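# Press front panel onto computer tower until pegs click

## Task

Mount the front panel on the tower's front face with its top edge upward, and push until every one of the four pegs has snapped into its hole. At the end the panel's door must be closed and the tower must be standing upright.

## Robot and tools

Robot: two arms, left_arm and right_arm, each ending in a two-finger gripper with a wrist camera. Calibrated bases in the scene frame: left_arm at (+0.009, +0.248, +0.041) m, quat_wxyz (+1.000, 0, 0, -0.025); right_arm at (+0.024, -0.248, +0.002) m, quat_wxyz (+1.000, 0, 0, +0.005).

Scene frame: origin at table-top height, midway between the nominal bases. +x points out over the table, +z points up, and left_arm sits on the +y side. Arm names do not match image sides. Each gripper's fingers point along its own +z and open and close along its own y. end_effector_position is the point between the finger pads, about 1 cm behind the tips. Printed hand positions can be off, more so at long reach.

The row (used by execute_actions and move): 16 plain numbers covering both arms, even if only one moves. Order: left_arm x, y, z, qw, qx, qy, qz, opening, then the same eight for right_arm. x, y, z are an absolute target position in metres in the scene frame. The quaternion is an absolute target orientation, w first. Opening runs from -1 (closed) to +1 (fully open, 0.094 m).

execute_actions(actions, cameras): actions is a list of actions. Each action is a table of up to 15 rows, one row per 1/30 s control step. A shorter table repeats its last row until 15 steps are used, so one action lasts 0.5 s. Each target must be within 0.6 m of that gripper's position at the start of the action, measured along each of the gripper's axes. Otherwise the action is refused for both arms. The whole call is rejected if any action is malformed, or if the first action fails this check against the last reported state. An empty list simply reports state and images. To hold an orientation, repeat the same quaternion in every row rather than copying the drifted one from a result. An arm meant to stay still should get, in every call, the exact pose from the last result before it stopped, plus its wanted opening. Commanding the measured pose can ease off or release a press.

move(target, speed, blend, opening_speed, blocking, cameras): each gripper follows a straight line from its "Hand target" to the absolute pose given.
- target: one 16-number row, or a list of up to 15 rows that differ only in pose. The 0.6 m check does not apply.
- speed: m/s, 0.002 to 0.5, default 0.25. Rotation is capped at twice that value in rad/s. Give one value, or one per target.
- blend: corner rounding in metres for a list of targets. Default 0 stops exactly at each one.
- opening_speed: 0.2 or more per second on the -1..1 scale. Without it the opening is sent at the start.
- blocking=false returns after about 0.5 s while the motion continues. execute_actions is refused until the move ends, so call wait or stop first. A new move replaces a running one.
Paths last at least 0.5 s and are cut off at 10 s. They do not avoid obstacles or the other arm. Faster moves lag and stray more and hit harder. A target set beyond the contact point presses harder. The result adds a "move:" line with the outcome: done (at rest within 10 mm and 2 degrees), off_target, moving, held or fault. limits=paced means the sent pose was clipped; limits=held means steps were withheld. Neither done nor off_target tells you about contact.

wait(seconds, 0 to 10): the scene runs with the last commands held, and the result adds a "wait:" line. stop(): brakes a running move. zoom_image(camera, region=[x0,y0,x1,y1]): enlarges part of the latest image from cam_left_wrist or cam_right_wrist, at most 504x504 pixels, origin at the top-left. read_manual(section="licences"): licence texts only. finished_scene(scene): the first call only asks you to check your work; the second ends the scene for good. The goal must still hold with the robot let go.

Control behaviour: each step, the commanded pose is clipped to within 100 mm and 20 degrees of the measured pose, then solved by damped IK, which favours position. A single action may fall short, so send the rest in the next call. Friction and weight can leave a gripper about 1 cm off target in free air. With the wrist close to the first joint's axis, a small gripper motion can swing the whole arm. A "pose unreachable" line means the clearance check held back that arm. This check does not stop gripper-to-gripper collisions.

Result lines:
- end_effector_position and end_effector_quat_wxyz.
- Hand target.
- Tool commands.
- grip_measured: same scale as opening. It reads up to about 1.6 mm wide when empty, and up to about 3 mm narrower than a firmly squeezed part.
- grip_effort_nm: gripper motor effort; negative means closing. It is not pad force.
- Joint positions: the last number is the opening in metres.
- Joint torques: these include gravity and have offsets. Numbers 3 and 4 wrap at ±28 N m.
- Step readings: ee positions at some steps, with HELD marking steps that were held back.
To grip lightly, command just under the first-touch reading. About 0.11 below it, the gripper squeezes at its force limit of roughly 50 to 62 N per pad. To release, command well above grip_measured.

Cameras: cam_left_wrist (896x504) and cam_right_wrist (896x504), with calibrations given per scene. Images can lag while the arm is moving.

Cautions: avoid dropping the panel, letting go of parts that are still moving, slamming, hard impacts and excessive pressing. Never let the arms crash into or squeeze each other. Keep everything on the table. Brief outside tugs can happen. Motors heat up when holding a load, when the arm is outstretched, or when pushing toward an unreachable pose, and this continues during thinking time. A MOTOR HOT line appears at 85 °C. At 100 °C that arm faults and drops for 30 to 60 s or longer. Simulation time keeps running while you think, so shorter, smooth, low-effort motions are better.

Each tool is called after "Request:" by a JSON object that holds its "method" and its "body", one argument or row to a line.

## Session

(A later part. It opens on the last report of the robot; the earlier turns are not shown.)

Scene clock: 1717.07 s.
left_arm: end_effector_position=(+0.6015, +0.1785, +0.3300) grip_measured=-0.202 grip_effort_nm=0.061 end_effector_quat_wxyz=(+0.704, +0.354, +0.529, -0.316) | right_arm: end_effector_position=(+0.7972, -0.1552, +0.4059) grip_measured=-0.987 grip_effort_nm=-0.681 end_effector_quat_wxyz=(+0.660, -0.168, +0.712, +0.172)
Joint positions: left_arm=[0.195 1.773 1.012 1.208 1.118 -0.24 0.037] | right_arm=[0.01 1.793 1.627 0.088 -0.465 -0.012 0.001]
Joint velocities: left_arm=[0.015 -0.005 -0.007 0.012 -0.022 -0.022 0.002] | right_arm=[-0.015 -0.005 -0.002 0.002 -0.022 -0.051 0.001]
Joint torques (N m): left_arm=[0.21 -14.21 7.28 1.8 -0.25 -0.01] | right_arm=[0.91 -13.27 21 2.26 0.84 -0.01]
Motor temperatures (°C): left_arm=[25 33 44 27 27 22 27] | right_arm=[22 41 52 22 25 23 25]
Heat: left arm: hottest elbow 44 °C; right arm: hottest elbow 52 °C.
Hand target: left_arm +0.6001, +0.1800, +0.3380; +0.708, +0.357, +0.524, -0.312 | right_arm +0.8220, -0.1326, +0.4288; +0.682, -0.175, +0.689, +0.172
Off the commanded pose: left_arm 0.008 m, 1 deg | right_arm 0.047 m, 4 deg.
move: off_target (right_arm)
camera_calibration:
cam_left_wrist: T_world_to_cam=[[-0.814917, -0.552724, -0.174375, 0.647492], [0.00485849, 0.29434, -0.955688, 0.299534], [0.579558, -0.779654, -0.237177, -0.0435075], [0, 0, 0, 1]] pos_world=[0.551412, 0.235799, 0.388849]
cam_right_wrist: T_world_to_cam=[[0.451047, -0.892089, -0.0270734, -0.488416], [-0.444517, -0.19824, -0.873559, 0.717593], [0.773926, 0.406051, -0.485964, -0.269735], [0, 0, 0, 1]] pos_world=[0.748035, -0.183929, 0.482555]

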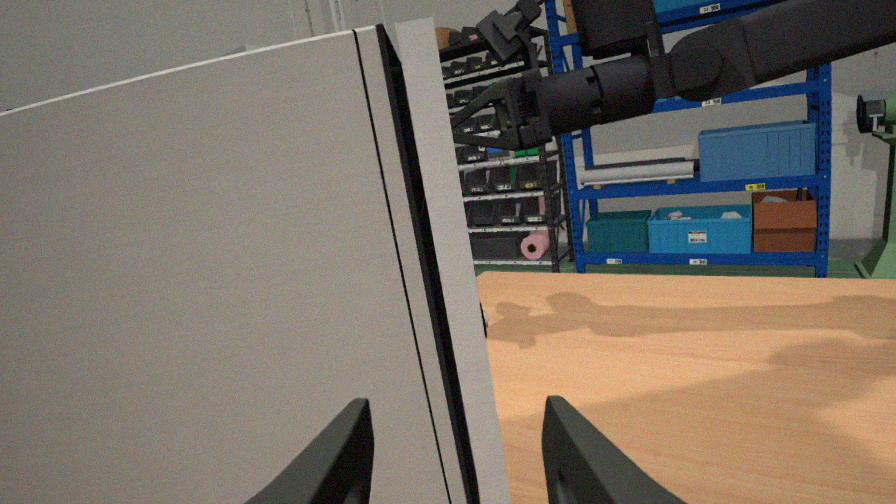

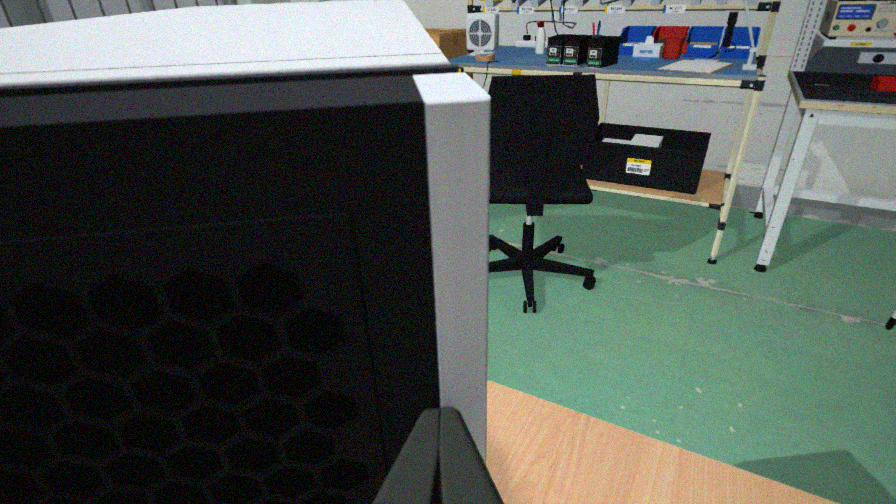

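Request:
{"method": "move", "body": {
  "target": [
    [0.60,0.18,0.338,0.711,0.359,0.526,-0.3135,-0.2,0.842,-0.127,0.43,0.682,-0.176,0.689,0.172,-1],
    [0.60,0.18,0.338,0.711,0.359,0.526,-0.3135,-0.2,0.855,-0.12,0.43,0.682,-0.176,0.689,0.172,-1]
  ],
  "speed": 0.03
}}

Scene clock: 1741.20 s.
left_arm: end_effector_position=(+0.6015, +0.1785, +0.3300) grip_measured=-0.202 grip_effort_nm=0.061 end_effector_quat_wxyz=(+0.704, +0.354, +0.529, -0.316) | right_arm: end_effector_position=(+0.8502, -0.1606, +0.4049) grip_measured=-0.987 grip_effort_nm=-0.672 end_effector_quat_wxyz=(+0.673, -0.154, +0.707, +0.153)
Joint positions: left_arm=[0.195 1.773 1.012 1.208 1.118 -0.24 0.037] | right_arm=[0.011 1.928 1.808 0.068 -0.417 -0.012 0.001]
Joint velocities: left_arm=[-0.015 -0.015 0.017 0.017 -0.081 -0.007 0.002] | right_arm=[0.005 -0.005 -0.002 -0.007 0.022 0.081 -0.001]
Joint torques (N m): left_arm=[0.09 -13.8 7.2 1.77 -0.24 -0.03] | right_arm=[2.32 -19.02 16.03 1.2 -0.51 0.01]
Motor temperatures (°C): left_arm=[24 33 43 27 27 22 26] | right_arm=[22 39 58 22 25 23 25]
Heat: left arm: hottest elbow 43 °C; right arm: hottest elbow 58 °C.
Hand target: left_arm +0.6001, +0.1800, +0.3380; +0.708, +0.357, +0.524, -0.312 | right_arm +0.8511, -0.1209, +0.4293; +0.682, -0.175, +0.689, +0.172
Off the commanded pose: left_arm 0.008 m, 1 deg | right_arm 0.048 m, 4 deg.
move: off_target (right_arm)
camera_calibration:
cam_left_wrist: T_world_to_cam=[[-0.814917, -0.552724, -0.174375, 0.647492], [0.00485849, 0.29434, -0.955688, 0.299534], [0.579558, -0.779654, -0.237177, -0.0435075], [0, 0, 0, 1]] pos_world=[0.551412, 0.235799, 0.388849]
cam_right_wrist: T_world_to_cam=[[0.409294, -0.912291, -0.0142695, -0.490101], [-0.431338, -0.179688, -0.884115, 0.735285], [0.804007, 0.368018, -0.467051, -0.348379], [0, 0, 0, 1]] pos_world=[0.797851, -0.186783, 0.480373]

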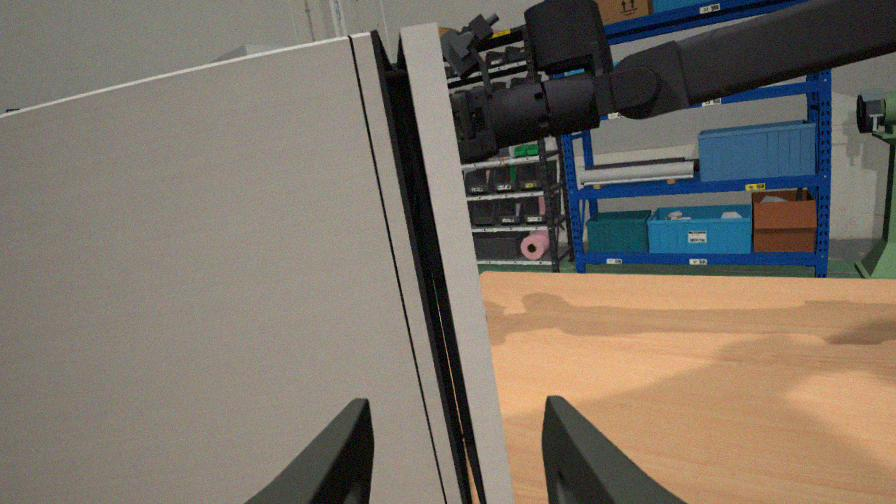

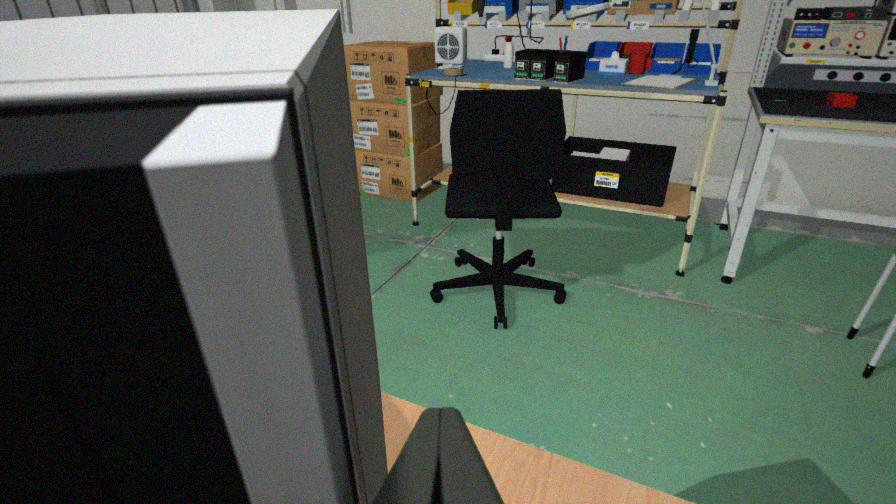

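Request:
{"method": "move", "body": {
  "target": [
    [0.60,0.18,0.338,0.711,0.359,0.526,-0.3135,-0.2,0.80,-0.20,0.43,0.682,-0.176,0.689,0.172,-1],
    [0.60,0.18,0.338,0.711,0.359,0.526,-0.3135,-0.2,0.70,-0.30,0.45,0.65,-0.25,0.66,0.26,-1],
    [0.60,0.18,0.338,0.711,0.359,0.526,-0.3135,-0.2,0.7226,-0.4366,0.4356,0.604,-0.338,0.614,0.370,-1]
  ],
  "speed": 0.12
}}

Request:
{"method": "zoom_image", "body": {
  "camera": "cam_right_wrist",
  "region": [0, 0, 500, 500]
}}

Request:
{"method": "move", "body": {
  "target": [0.60,0.18,0.338,0.711,0.359,0.526,-0.3135,-0.2,0.5702,-0.266,0.658,0.583,-0.207,0.733,0.284,-1]
}}

Request:
{"method": "zoom_image", "body": {
  "camera": "cam_right_wrist",
  "region": [230, 200, 630, 440]
}}

Scene clock: 1755.03 s.
left_arm: end_effector_position=(+0.6015, +0.1785, +0.3300) grip_measured=-0.202 grip_effort_nm=0.061 end_effector_quat_wxyz=(+0.703, +0.354, +0.529, -0.316) | right_arm: end_effector_position=(+0.7219, -0.4293, +0.4194) grip_measured=-0.987 grip_effort_nm=-0.667 end_effector_quat_wxyz=(+0.596, -0.329, +0.626, +0.381)
Joint positions: left_arm=[0.195 1.773 1.012 1.208 1.118 -0.24 0.037] | right_arm=[-0.505 2.001 1.919 0.114 -1.546 0.117 0.001]
Joint velocities: left_arm=[-0.024 -0.005 0.002 -0.002 0.007 0.022 0] | right_arm=[-0.005 -0.005 -0.012 -0.007 -0.051 0.022 0]
Joint torques (N m): left_arm=[0.62 -13.8 7.23 1.77 -0.23 -0.01] | right_arm=[-1.44 -19.66 14.97 0.99 -0.1 0.07]
Motor temperatures (°C): left_arm=[24 33 43 27 27 22 26] | right_arm=[22 40 56 22 25 23 25]
Heat: left arm: hottest elbow 43 °C; right arm: hottest elbow 56 °C.
Hand target: left_arm +0.6000, +0.1799, +0.3379; +0.708, +0.357, +0.524, -0.312 | right_arm +0.7240, -0.4340, +0.4384; +0.604, -0.340, +0.619, +0.369
Off the commanded pose: left_arm 0.008 m, 1 deg | right_arm 0.018 m, 2 deg.
move: off_target (right_arm)
camera_calibration:
cam_left_wrist: T_world_to_cam=[[-0.815111, -0.552415, -0.174446, 0.647514], [0.0049368, 0.294494, -0.95564, 0.29943], [0.579284, -0.779814, -0.237319, -0.0432736], [0, 0, 0, 1]] pos_world=[0.551385, 0.23577, 0.388834]
cam_right_wrist: T_world_to_cam=[[0.85638, -0.508491, -0.0897223, -0.800276], [-0.286598, -0.323564, -0.901758, 0.485637], [0.429505, 0.797962, -0.422826, 0.296862], [0, 0, 0, 1]] pos_world=[0.697019, -0.486683, 0.491646]

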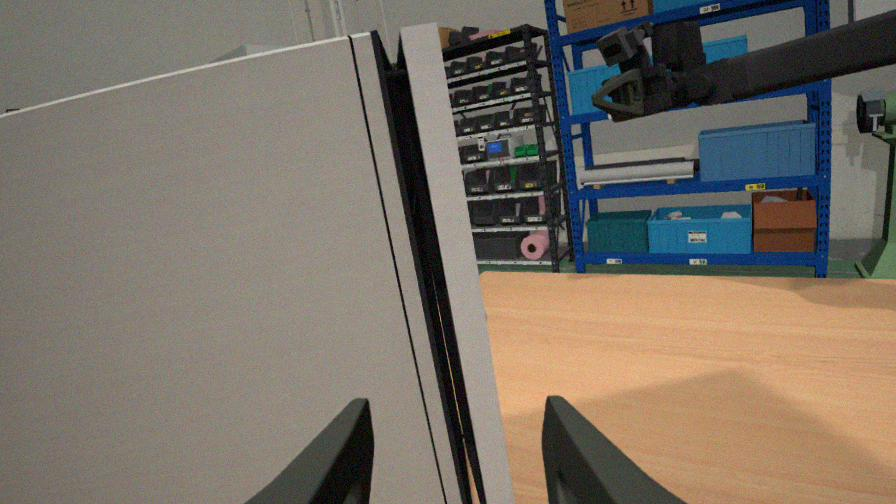

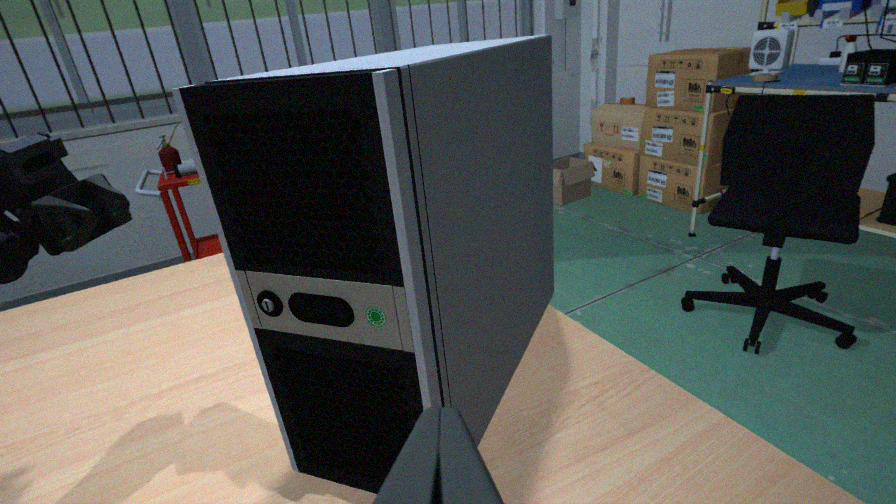

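Scaled by 1.008 from the camera's 896x504 image, which has a finer 1280x720 frame.

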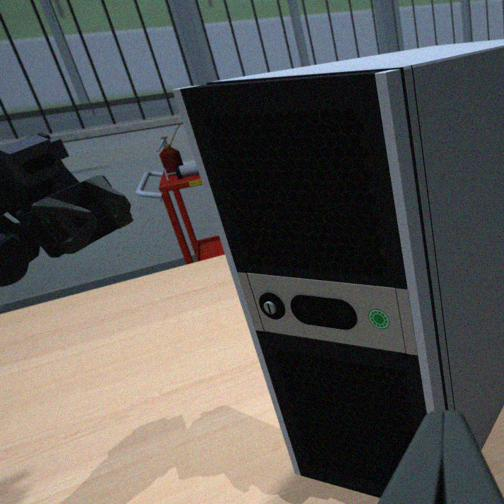

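Scene clock: 1757.40 s.
left_arm: end_effector_position=(+0.6015, +0.1785, +0.3300) grip_measured=-0.202 grip_effort_nm=0.066 end_effector_quat_wxyz=(+0.703, +0.354, +0.529, -0.316) | right_arm: end_effector_position=(+0.5690, -0.2727, +0.6335) grip_measured=-0.987 grip_effort_nm=-0.672 end_effector_quat_wxyz=(+0.568, -0.193, +0.745, +0.292)
Joint positions: left_arm=[0.195 1.773 1.012 1.208 1.118 -0.24 0.037] | right_arm=[-0.326 1.419 1.894 -0.833 -1.014 -0.087 0.001]
Joint velocities: left_arm=[-0.005 -0.024 0.012 -0.002 -0.007 0.007 -0.001] | right_arm=[0.005 -0.024 0.002 -0.002 0.11 0.007 0.001]
Joint torques (N m): left_arm=[0.03 -13.68 7.21 1.76 -0.24 -0.03] | right_arm=[-0.62 -11.11 14.42 0.83 -0.04 -0.22]
Motor temperatures (°C): left_arm=[24 33 43 27 27 22 26] | right_arm=[22 40 56 22 25 23 25]
Heat: left arm: hottest elbow 43 °C; right arm: hottest elbow 56 °C.
Hand target: left_arm +0.6001, +0.1800, +0.3380; +0.708, +0.357, +0.524, -0.312 | right_arm +0.5676, -0.2674, +0.6537; +0.581, -0.209, +0.735, +0.282
Off the commanded pose: left_arm 0.008 m, 1 deg | right_arm 0.025 m, 3 deg.
move: off_target (right_arm)
camera_calibration:
cam_left_wrist: T_world_to_cam=[[-0.815111, -0.552415, -0.174446, 0.647514], [0.0049368, 0.294494, -0.95564, 0.29943], [0.579284, -0.779814, -0.237319, -0.0432736], [0, 0, 0, 1]] pos_world=[0.551385, 0.23577, 0.388834]
cam_right_wrist: T_world_to_cam=[[0.604969, -0.765814, -0.218043, -0.416348], [-0.572983, -0.228548, -0.787055, 0.801756], [0.552905, 0.601079, -0.577062, 0.301906], [0, 0, 0, 1]] pos_world=[0.544345, -0.317075, 0.714463]

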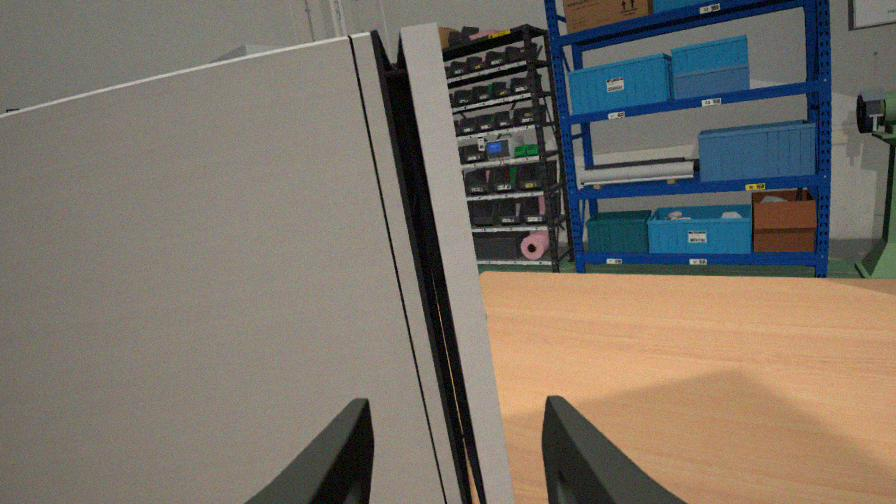

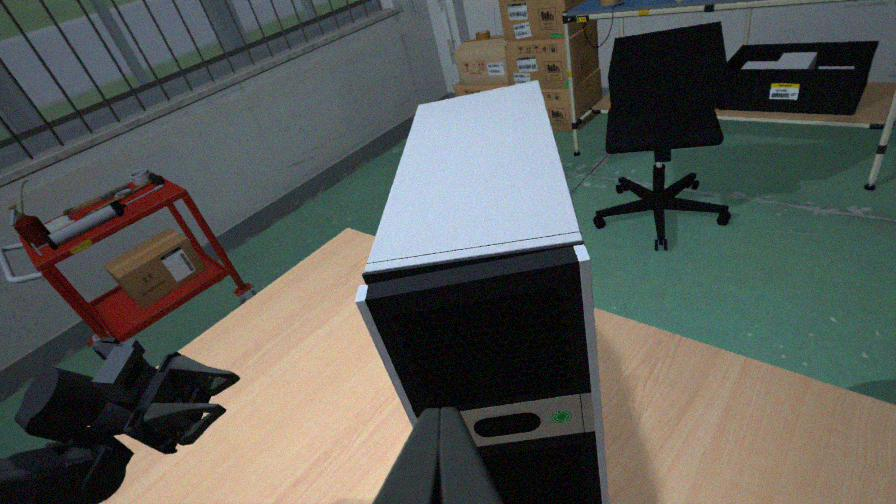

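Scaled by 1.260 from the camera's 896x504 image, which has a finer 1280x720 frame.

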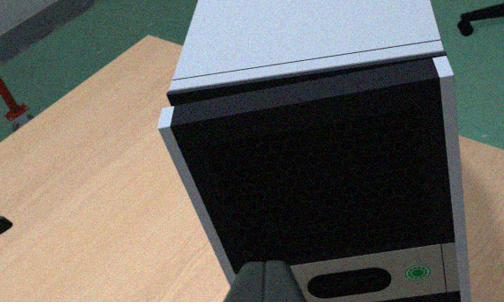

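Request:
{"method": "move", "body": {
  "target": [
    [0.60,0.18,0.338,0.711,0.359,0.526,-0.3135,-0.2,0.54,-0.2,0.40,0.682,-0.176,0.689,0.172,-1],
    [0.60,0.18,0.338,0.711,0.359,0.526,-0.3135,-0.2,0.60,-0.1,0.10,0.682,-0.176,0.689,0.172,-1],
    [0.60,0.18,0.338,0.711,0.359,0.526,-0.3135,-0.2,0.66,-0.06,0.08,0.682,-0.176,0.689,0.172,-1]
  ],
  "speed": 0.15
}}

Scene clock: 1775.03 s.
left_arm: end_effector_position=(+0.6015, +0.1785, +0.3300) grip_measured=-0.202 grip_effort_nm=0.061 end_effector_quat_wxyz=(+0.703, +0.354, +0.529, -0.316) | right_arm: end_effector_position=(+0.6488, -0.0695, +0.0777) grip_measured=-0.987 grip_effort_nm=-0.667 end_effector_quat_wxyz=(+0.678, -0.179, +0.694, +0.164)
Joint positions: left_arm=[0.195 1.773 1.012 1.208 1.118 -0.24 0.037] | right_arm=[0.194 2.056 0.891 1.138 -0.285 -0.022 0.001]
Joint velocities: left_arm=[0.005 -0.015 0.012 -0.027 -0.037 0.066 0] | right_arm=[0.015 -0.005 -0.007 -0.007 0.081 -0.007 0.001]
Joint torques (N m): left_arm=[0.44 -13.92 7.24 1.83 -0.23 -0.03] | right_arm=[-0.97 -15.56 7.84 1.26 0.16 0.04]
Motor temperatures (°C): left_arm=[24 33 42 27 26 22 26] | right_arm=[22 38 57 22 25 23 25]
Heat: left arm: hottest elbow 42 °C; right arm: hottest elbow 57 °C.
Hand target: left_arm +0.6000, +0.1799, +0.3379; +0.708, +0.357, +0.524, -0.312 | right_arm +0.6577, -0.0622, +0.0823; +0.682, -0.177, +0.689, +0.170
Off the commanded pose: left_arm 0.008 m, 1 deg | right_arm 0.015 m, 1 deg.
move: off_target (right_arm)
camera_calibration:
cam_left_wrist: T_world_to_cam=[[-0.815111, -0.552415, -0.174446, 0.647514], [0.0049368, 0.294494, -0.95564, 0.29943], [0.579284, -0.779814, -0.237319, -0.0432736], [0, 0, 0, 1]] pos_world=[0.551385, 0.23577, 0.388834]
cam_right_wrist: T_world_to_cam=[[0.455538, -0.89017, 0.00911204, -0.359525], [-0.394827, -0.211202, -0.894151, 0.35041], [0.79787, 0.403722, -0.447673, -0.367769], [0, 0, 0, 1]] pos_world=[0.59556, -0.0975545, 0.151955]

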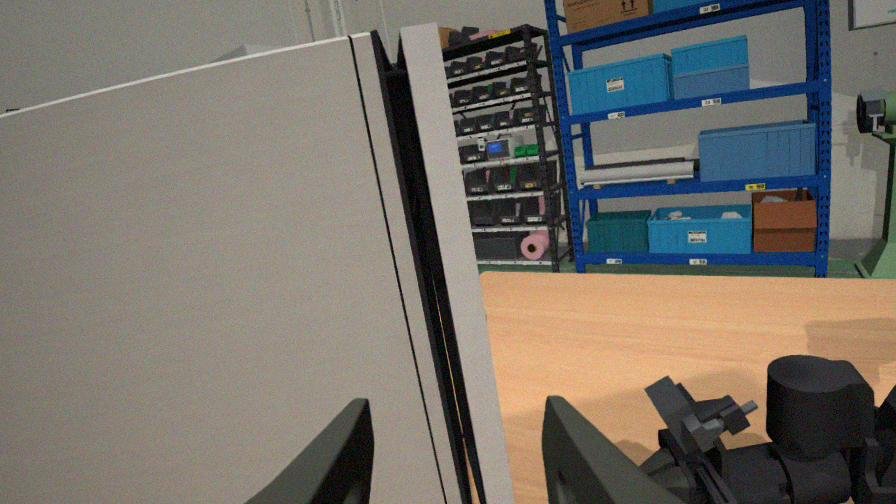

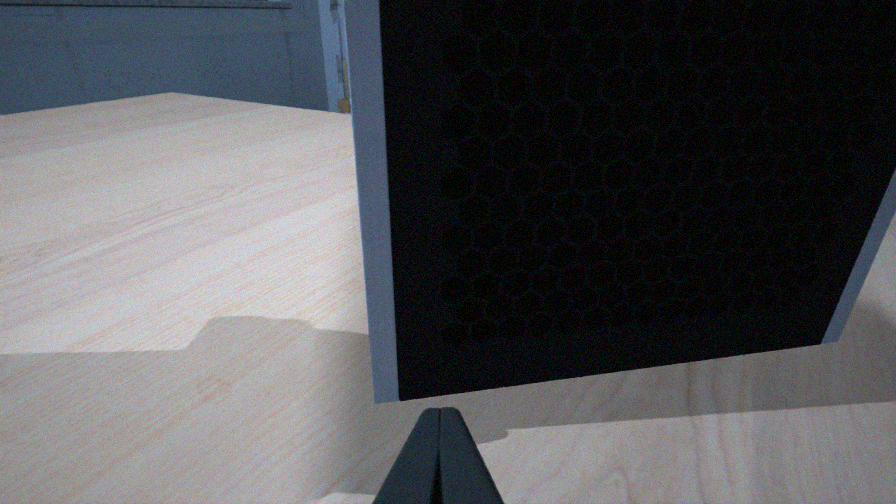

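Request:
{"method": "move", "body": {
  "target": [
    [0.60,0.18,0.338,0.711,0.359,0.526,-0.3135,-0.2,0.74,0.0,0.085,0.682,-0.176,0.689,0.172,-1],
    [0.60,0.18,0.338,0.711,0.359,0.526,-0.3135,-0.2,0.775,0.022,0.085,0.682,-0.176,0.689,0.172,-1]
  ],
  "speed": 0.05
}}

Scene clock: 1784.63 s.
left_arm: end_effector_position=(+0.6015, +0.1785, +0.3300) grip_measured=-0.202 grip_effort_nm=0.071 end_effector_quat_wxyz=(+0.703, +0.354, +0.529, -0.316) | right_arm: end_effector_position=(+0.7182, -0.0222, +0.0773) grip_measured=-0.987 grip_effort_nm=-0.672 end_effector_quat_wxyz=(+0.673, -0.176, +0.700, +0.163)
Joint positions: left_arm=[0.195 1.773 1.012 1.208 1.118 -0.24 0.037] | right_arm=[0.253 2.149 1.135 0.971 -0.22 -0.018 0.001]
Joint velocities: left_arm=[0.015 -0.005 -0.002 0.002 -0.051 -0.037 0] | right_arm=[-0.015 0.005 0.002 -0.007 0.037 0.007 0]
Joint torques (N m): left_arm=[0.32 -13.92 7.23 1.74 -0.23 -0.02] | right_arm=[1.96 -12.63 21.9 -1.52 1.22 0.06]
Motor temperatures (°C): left_arm=[24 33 42 27 26 22 26] | right_arm=[22 38 55 22 24 23 25]
Heat: left arm: hottest elbow 42 °C; right arm: hottest elbow 55 °C.
Hand target: left_arm +0.6001, +0.1800, +0.3380; +0.708, +0.357, +0.524, -0.312 | right_arm +0.7589, +0.0180, +0.0891; +0.682, -0.176, +0.689, +0.172
Off the commanded pose: left_arm 0.008 m, 1 deg | right_arm 0.072 m, 2 deg.
move: off_target (right_arm)
camera_calibration:
cam_left_wrist: T_world_to_cam=[[-0.815111, -0.552415, -0.174446, 0.647514], [0.0049368, 0.294494, -0.95564, 0.29943], [0.579284, -0.779814, -0.237319, -0.0432736], [0, 0, 0, 1]] pos_world=[0.551385, 0.23577, 0.388834]
cam_right_wrist: T_world_to_cam=[[0.450434, -0.892804, 0.00312306, -0.34493], [-0.41103, -0.210474, -0.886992, 0.398523], [0.792568, 0.398247, -0.461774, -0.437665], [0, 0, 0, 1]] pos_world=[0.666053, -0.0497775, 0.152461]

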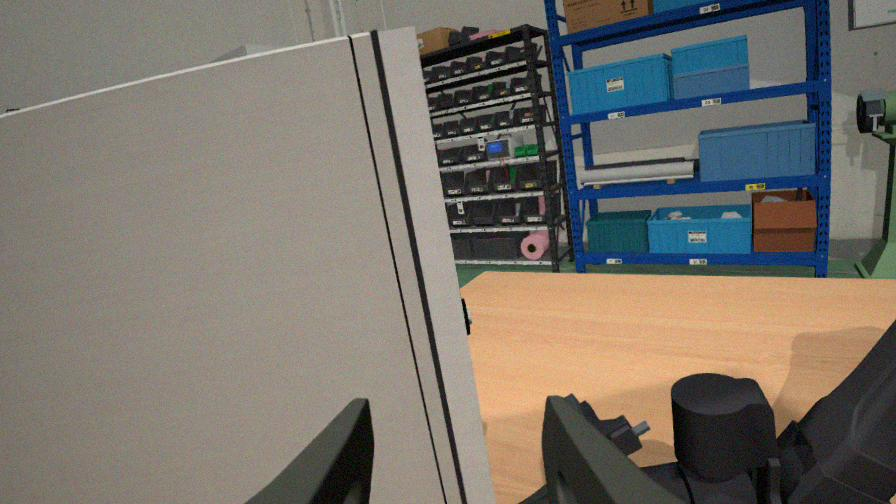

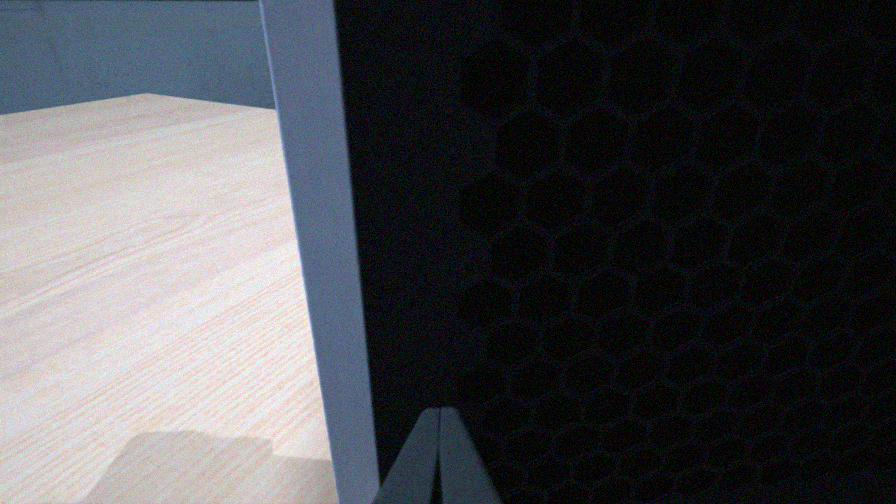

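Request:
{"method": "move", "body": {
  "target": [0.60,0.18,0.338,0.711,0.359,0.526,-0.3135,-0.2,0.79,0.033,0.085,0.682,-0.176,0.689,0.172,-1],
  "speed": 0.03
}}

Request:
{"method": "zoom_image", "body": {
  "camera": "cam_left_wrist",
  "region": [300, 0, 560, 504]
}}

Scene clock: 1790.70 s.
left_arm: end_effector_position=(+0.6015, +0.1785, +0.3300) grip_measured=-0.202 grip_effort_nm=0.066 end_effector_quat_wxyz=(+0.703, +0.354, +0.529, -0.316) | right_arm: end_effector_position=(+0.7187, -0.0219, +0.0774) grip_measured=-0.987 grip_effort_nm=-0.676 end_effector_quat_wxyz=(+0.671, -0.174, +0.702, +0.162)
Joint positions: left_arm=[0.195 1.773 1.012 1.208 1.118 -0.24 0.037] | right_arm=[0.254 2.148 1.137 0.964 -0.214 -0.016 0.001]
Joint velocities: left_arm=[-0.024 -0.015 -0.007 -0.002 0.022 -0.022 0] | right_arm=[-0.024 0.005 -0.002 -0.022 0.007 -0.007 0]
Joint torques (N m): left_arm=[0.26 -13.98 7.21 1.77 -0.27 -0.02] | right_arm=[2.14 -12.04 24.84 -2.15 1.37 0.08]
Motor temperatures (°C): left_arm=[24 33 42 27 26 22 26] | right_arm=[22 38 59 22 25 23 25]
Heat: left arm: hottest elbow 42 °C; right arm: hottest elbow 59 °C.
Hand target: left_arm +0.6001, +0.1800, +0.3380; +0.708, +0.357, +0.524, -0.312 | right_arm +0.7662, +0.0267, +0.0912; +0.683, -0.176, +0.688, +0.173
Off the commanded pose: left_arm 0.008 m, 1 deg | right_arm 0.090 m, 2 deg.
move: off_target (right_arm)
camera_calibration:
cam_left_wrist: T_world_to_cam=[[-0.815111, -0.552415, -0.174446, 0.647514], [0.0049368, 0.294494, -0.95564, 0.29943], [0.579284, -0.779814, -0.237319, -0.0432736], [0, 0, 0, 1]] pos_world=[0.551385, 0.23577, 0.388834]
cam_right_wrist: T_world_to_cam=[[0.446637, -0.894715, 0.00116739, -0.342054], [-0.415426, -0.208534, -0.885401, 0.401959], [0.792425, 0.394968, -0.464826, -0.43786], [0, 0, 0, 1]] pos_world=[0.666729, -0.0492785, 0.152765]

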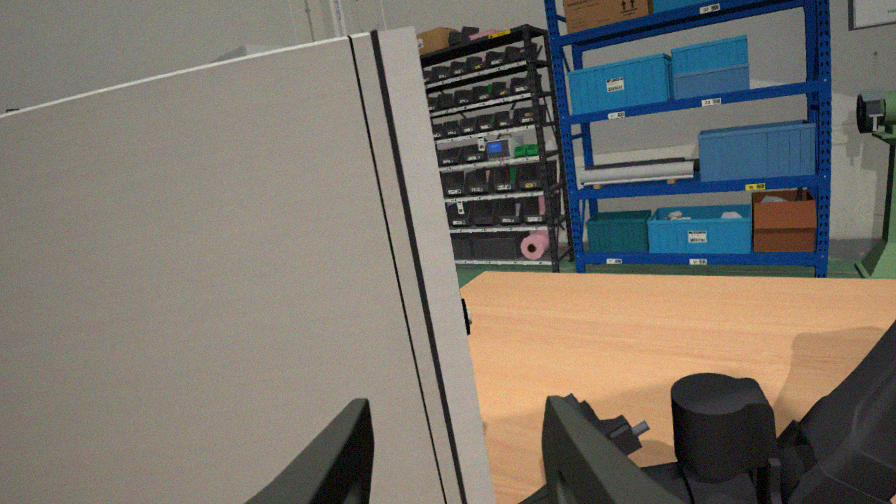

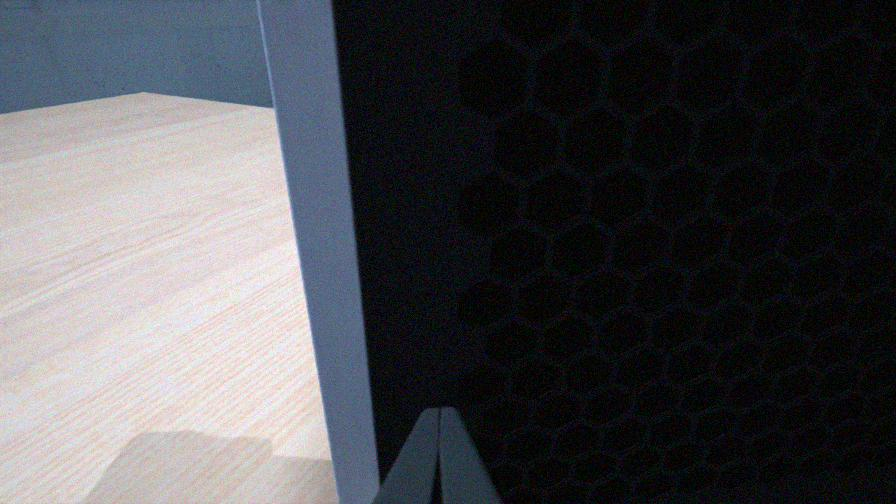

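Scaled by 1.000.

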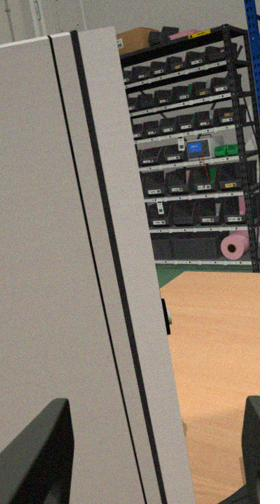

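Request:
{"method": "move", "body": {
  "target": [
    [0.60,0.18,0.338,0.711,0.359,0.526,-0.3135,-0.2,0.66,-0.06,0.10,0.682,-0.176,0.689,0.172,-1],
    [0.60,0.18,0.338,0.711,0.359,0.526,-0.3135,-0.2,0.66,-0.06,0.42,0.682,-0.176,0.689,0.172,-1],
    [0.60,0.18,0.338,0.711,0.359,0.526,-0.3135,-0.2,0.72,-0.014,0.435,0.682,-0.176,0.689,0.172,-1]
  ],
  "speed": [0.1,0.15,0.06]
}}

Request:
{"method": "zoom_image", "body": {
  "camera": "cam_left_wrist",
  "region": [320, 0, 520, 250]
}}

Scene clock: 1802.73 s.
left_arm: end_effector_position=(+0.6015, +0.1785, +0.3300) grip_measured=-0.202 grip_effort_nm=0.051 end_effector_quat_wxyz=(+0.703, +0.354, +0.529, -0.316) | right_arm: end_effector_position=(+0.7121, -0.0245, +0.4067) grip_measured=-0.987 grip_effort_nm=-0.667 end_effector_quat_wxyz=(+0.669, -0.177, +0.702, +0.166)
Joint positions: left_arm=[0.195 1.773 1.012 1.208 1.118 -0.24 0.037] | right_arm=[0.25 1.624 1.392 0.181 -0.228 -0.015 0.001]
Joint velocities: left_arm=[0.015 0.015 -0.007 0.002 -0.022 -0.066 0] | right_arm=[0.005 -0.005 -0.007 0.002 -0.007 0.007 0.001]
Joint torques (N m): left_arm=[0.38 -13.68 7.17 1.83 -0.24 -0.01] | right_arm=[-0.62 -14.92 15.99 1.09 0.13 0.09]
Motor temperatures (°C): left_arm=[24 33 42 27 26 22 26] | right_arm=[22 38 61 22 25 23 25]
Heat: left arm: hottest elbow 42 °C; right arm: hottest elbow 61 °C.
Hand target: left_arm +0.6001, +0.1800, +0.3380; +0.708, +0.357, +0.524, -0.312 | right_arm +0.7185, -0.0144, +0.4328; +0.682, -0.176, +0.689, +0.172
Off the commanded pose: left_arm 0.008 m, 1 deg | right_arm 0.031 m, 2 deg.
move: off_target (right_arm)
camera_calibration:
cam_left_wrist: T_world_to_cam=[[-0.815111, -0.552415, -0.174446, 0.647514], [0.0049368, 0.294494, -0.95564, 0.29943], [0.579284, -0.779814, -0.237319, -0.0432736], [0, 0, 0, 1]] pos_world=[0.551385, 0.23577, 0.388834]
cam_right_wrist: T_world_to_cam=[[0.454764, -0.890612, -0.00100493, -0.34663], [-0.417233, -0.21205, -0.883715, 0.69076], [0.786833, 0.4023, -0.468025, -0.273038], [0, 0, 0, 1]] pos_world=[0.660678, -0.0523936, 0.482297]

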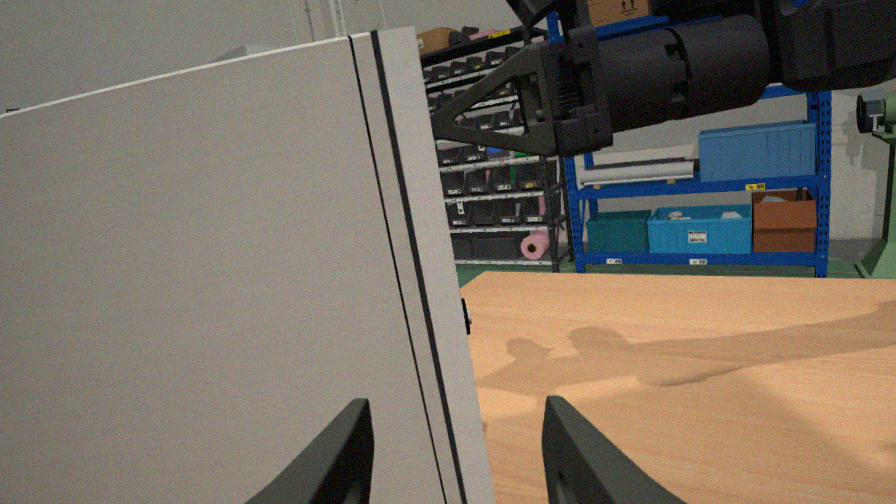

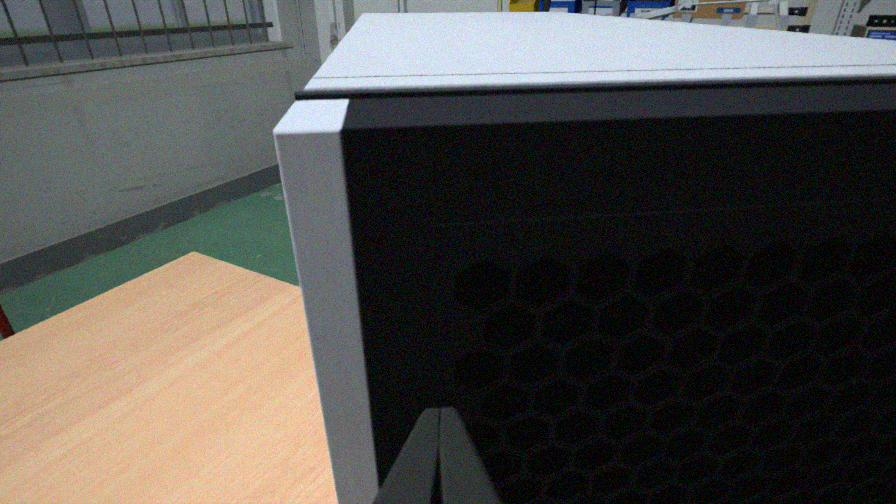

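Scaled by 2.016 from the camera's 896x504 image, which has a finer 1280x720 frame.

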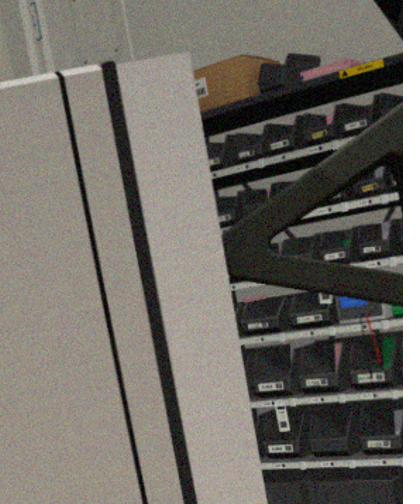

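Request:
{"method": "move", "body": {
  "target": [0.60,0.18,0.338,0.711,0.359,0.526,-0.3135,-0.2,0.765,0.014,0.435,0.682,-0.176,0.689,0.172,-1],
  "speed": 0.03
}}

Request:
{"method": "zoom_image", "body": {
  "camera": "cam_left_wrist",
  "region": [320, 0, 520, 250]
}}

Scene clock: 1810.57 s.
left_arm: end_effector_position=(+0.6015, +0.1785, +0.3300) grip_measured=-0.202 grip_effort_nm=0.071 end_effector_quat_wxyz=(+0.703, +0.354, +0.529, -0.316) | right_arm: end_effector_position=(+0.7232, -0.0055, +0.4090) grip_measured=-0.987 grip_effort_nm=-0.672 end_effector_quat_wxyz=(+0.656, -0.183, +0.712, +0.171)
Joint positions: left_arm=[0.195 1.773 1.012 1.208 1.118 -0.24 0.037] | right_arm=[0.272 1.661 1.467 0.111 -0.224 -0.015 0.001]
Joint velocities: left_arm=[-0.005 0.005 0.017 -0.017 0.022 -0.022 0.001] | right_arm=[-0.005 -0.005 0.007 0.007 -0.007 -0.007 0.001]
Joint torques (N m): left_arm=[0.26 -13.63 7.12 1.74 -0.25 -0.03] | right_arm=[-0.73 -10.23 22.19 2.61 0.95 0.06]
Motor temperatures (°C): left_arm=[24 33 41 26 26 22 26] | right_arm=[22 38 61 22 25 23 25]
Heat: left arm: hottest elbow 41 °C; right arm: hottest elbow 61 °C.
Hand target: left_arm +0.6001, +0.1800, +0.3380; +0.708, +0.357, +0.524, -0.312 | right_arm +0.7556, +0.0111, +0.4322; +0.682, -0.176, +0.689, +0.173
Off the commanded pose: left_arm 0.008 m, 1 deg | right_arm 0.053 m, 4 deg.
move: off_target (right_arm)
camera_calibration:
cam_left_wrist: T_world_to_cam=[[-0.815111, -0.552415, -0.174446, 0.647514], [0.0049368, 0.294494, -0.95564, 0.29943], [0.579284, -0.779814, -0.237319, -0.0432736], [0, 0, 0, 1]] pos_world=[0.551385, 0.23577, 0.388834]
cam_right_wrist: T_world_to_cam=[[0.470527, -0.882352, -0.00764161, -0.343467], [-0.441231, -0.227776, -0.868005, 0.712245], [0.764146, 0.411792, -0.496496, -0.260305], [0, 0, 0, 1]] pos_world=[0.674787, -0.0336354, 0.486367]

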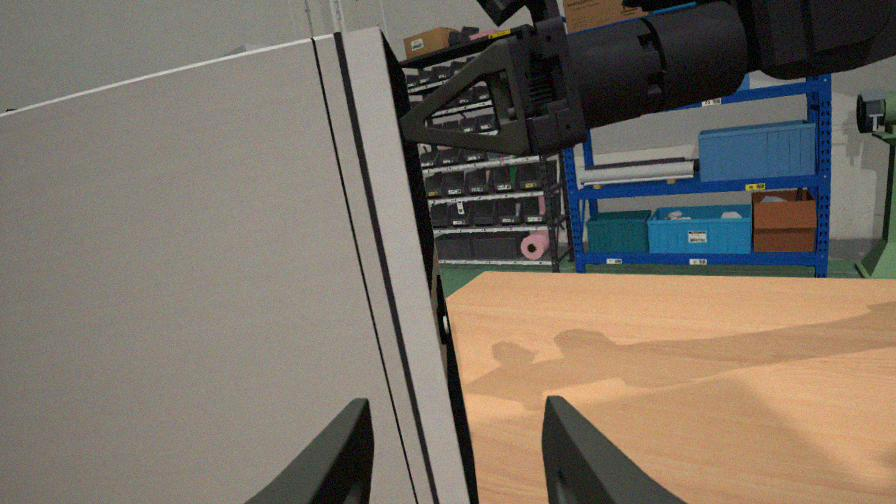

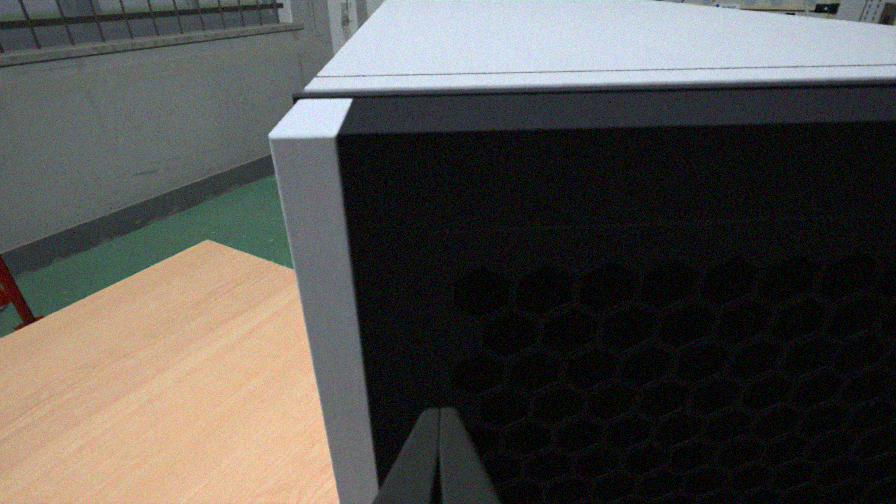

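Scaled by 2.016 from the camera's 896x504 image, which has a finer 1280x720 frame.

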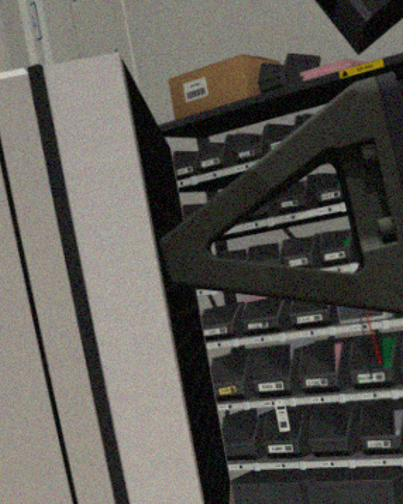

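Request:
{"method": "move", "body": {
  "target": [
    [0.60,0.18,0.338,0.711,0.359,0.526,-0.3135,-0.2,0.68,-0.05,0.44,0.682,-0.176,0.689,0.172,-1],
    [0.60,0.18,0.338,0.711,0.359,0.526,-0.3135,-0.2,0.64,-0.19,0.56,0.583,-0.207,0.733,0.284,-1],
    [0.60,0.18,0.338,0.711,0.359,0.526,-0.3135,-0.2,0.7226,-0.4366,0.4356,0.604,-0.338,0.614,0.370,-1]
  ],
  "speed": 0.15
}}

Request:
{"method": "zoom_image", "body": {
  "camera": "cam_right_wrist",
  "region": [340, 30, 500, 150]
}}

Request:
{"method": "zoom_image", "body": {
  "camera": "cam_right_wrist",
  "region": [380, 300, 540, 460]
}}

Request:
{"method": "zoom_image", "body": {
  "camera": "cam_left_wrist",
  "region": [320, 300, 520, 504]
}}

Scene clock: 1824.77 s.
left_arm: end_effector_position=(+0.6015, +0.1785, +0.3300) grip_measured=-0.202 grip_effort_nm=0.061 end_effector_quat_wxyz=(+0.703, +0.354, +0.529, -0.316) | right_arm: end_effector_position=(+0.7228, -0.4292, +0.4168) grip_measured=-0.987 grip_effort_nm=-0.672 end_effector_quat_wxyz=(+0.592, -0.326, +0.629, +0.384)
Joint positions: left_arm=[0.195 1.773 1.012 1.208 1.118 -0.24 0.037] | right_arm=[-0.504 2.004 1.952 -0.081 -1.547 -0.037 0.001]
Joint velocities: left_arm=[-0.015 0.005 0.002 0.012 -0.037 0.051 0.001] | right_arm=[0.005 -0.005 -0.007 0.007 -0.037 0.066 0]
Joint torques (N m): left_arm=[0.32 -13.92 7.17 1.74 -0.24 -0.02] | right_arm=[-1.61 -20.07 15.28 1.32 -0.2 0.07]
Motor temperatures (°C): left_arm=[24 33 41 26 26 22 26] | right_arm=[22 37 66 22 25 23 25]
Heat: left arm: hottest elbow 41 °C; right arm: hottest elbow 66 °C.
Hand target: left_arm +0.6001, +0.1800, +0.3380; +0.708, +0.357, +0.524, -0.312 | right_arm +0.7244, -0.4330, +0.4385; +0.601, -0.340, +0.621, +0.371
Off the commanded pose: left_arm 0.008 m, 1 deg | right_arm 0.020 m, 3 deg.
move: off_target (right_arm)
camera_calibration:
cam_left_wrist: T_world_to_cam=[[-0.815111, -0.552415, -0.174446, 0.647514], [0.0049368, 0.294494, -0.95564, 0.29943], [0.579284, -0.779814, -0.237319, -0.0432736], [0, 0, 0, 1]] pos_world=[0.551385, 0.23577, 0.388834]
cam_right_wrist: T_world_to_cam=[[0.8564, -0.506109, -0.102137, -0.79505], [-0.297376, -0.321793, -0.898897, 0.490895], [0.422073, 0.800189, -0.426088, 0.302932], [0, 0, 0, 1]] pos_world=[0.699002, -0.486819, 0.489136]

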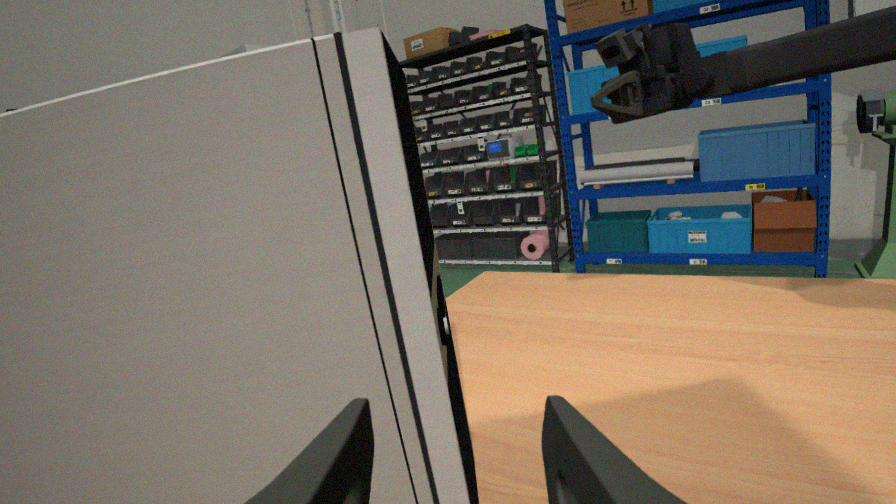

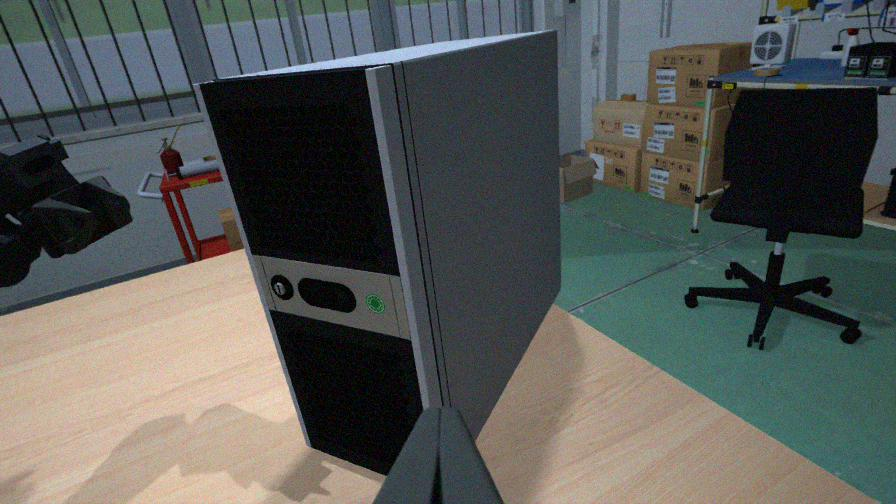

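Scaled by 3.150 from the camera's 896x504 image, which has a finer 1280x720 frame.

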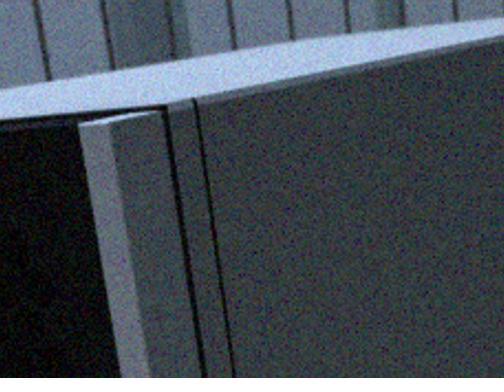

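Scaled by 3.150 from the camera's 896x504 image, which has a finer 1280x720 frame.

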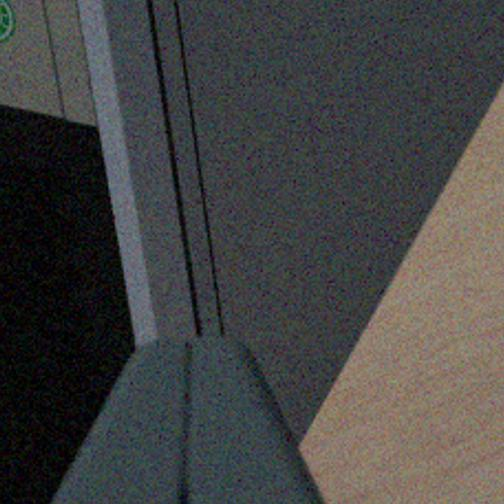

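Scaled by 2.471 from the camera's 896x504 image, which has a finer 1280x720 frame.

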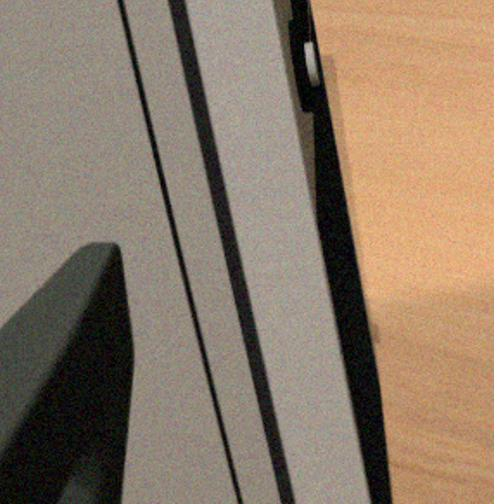

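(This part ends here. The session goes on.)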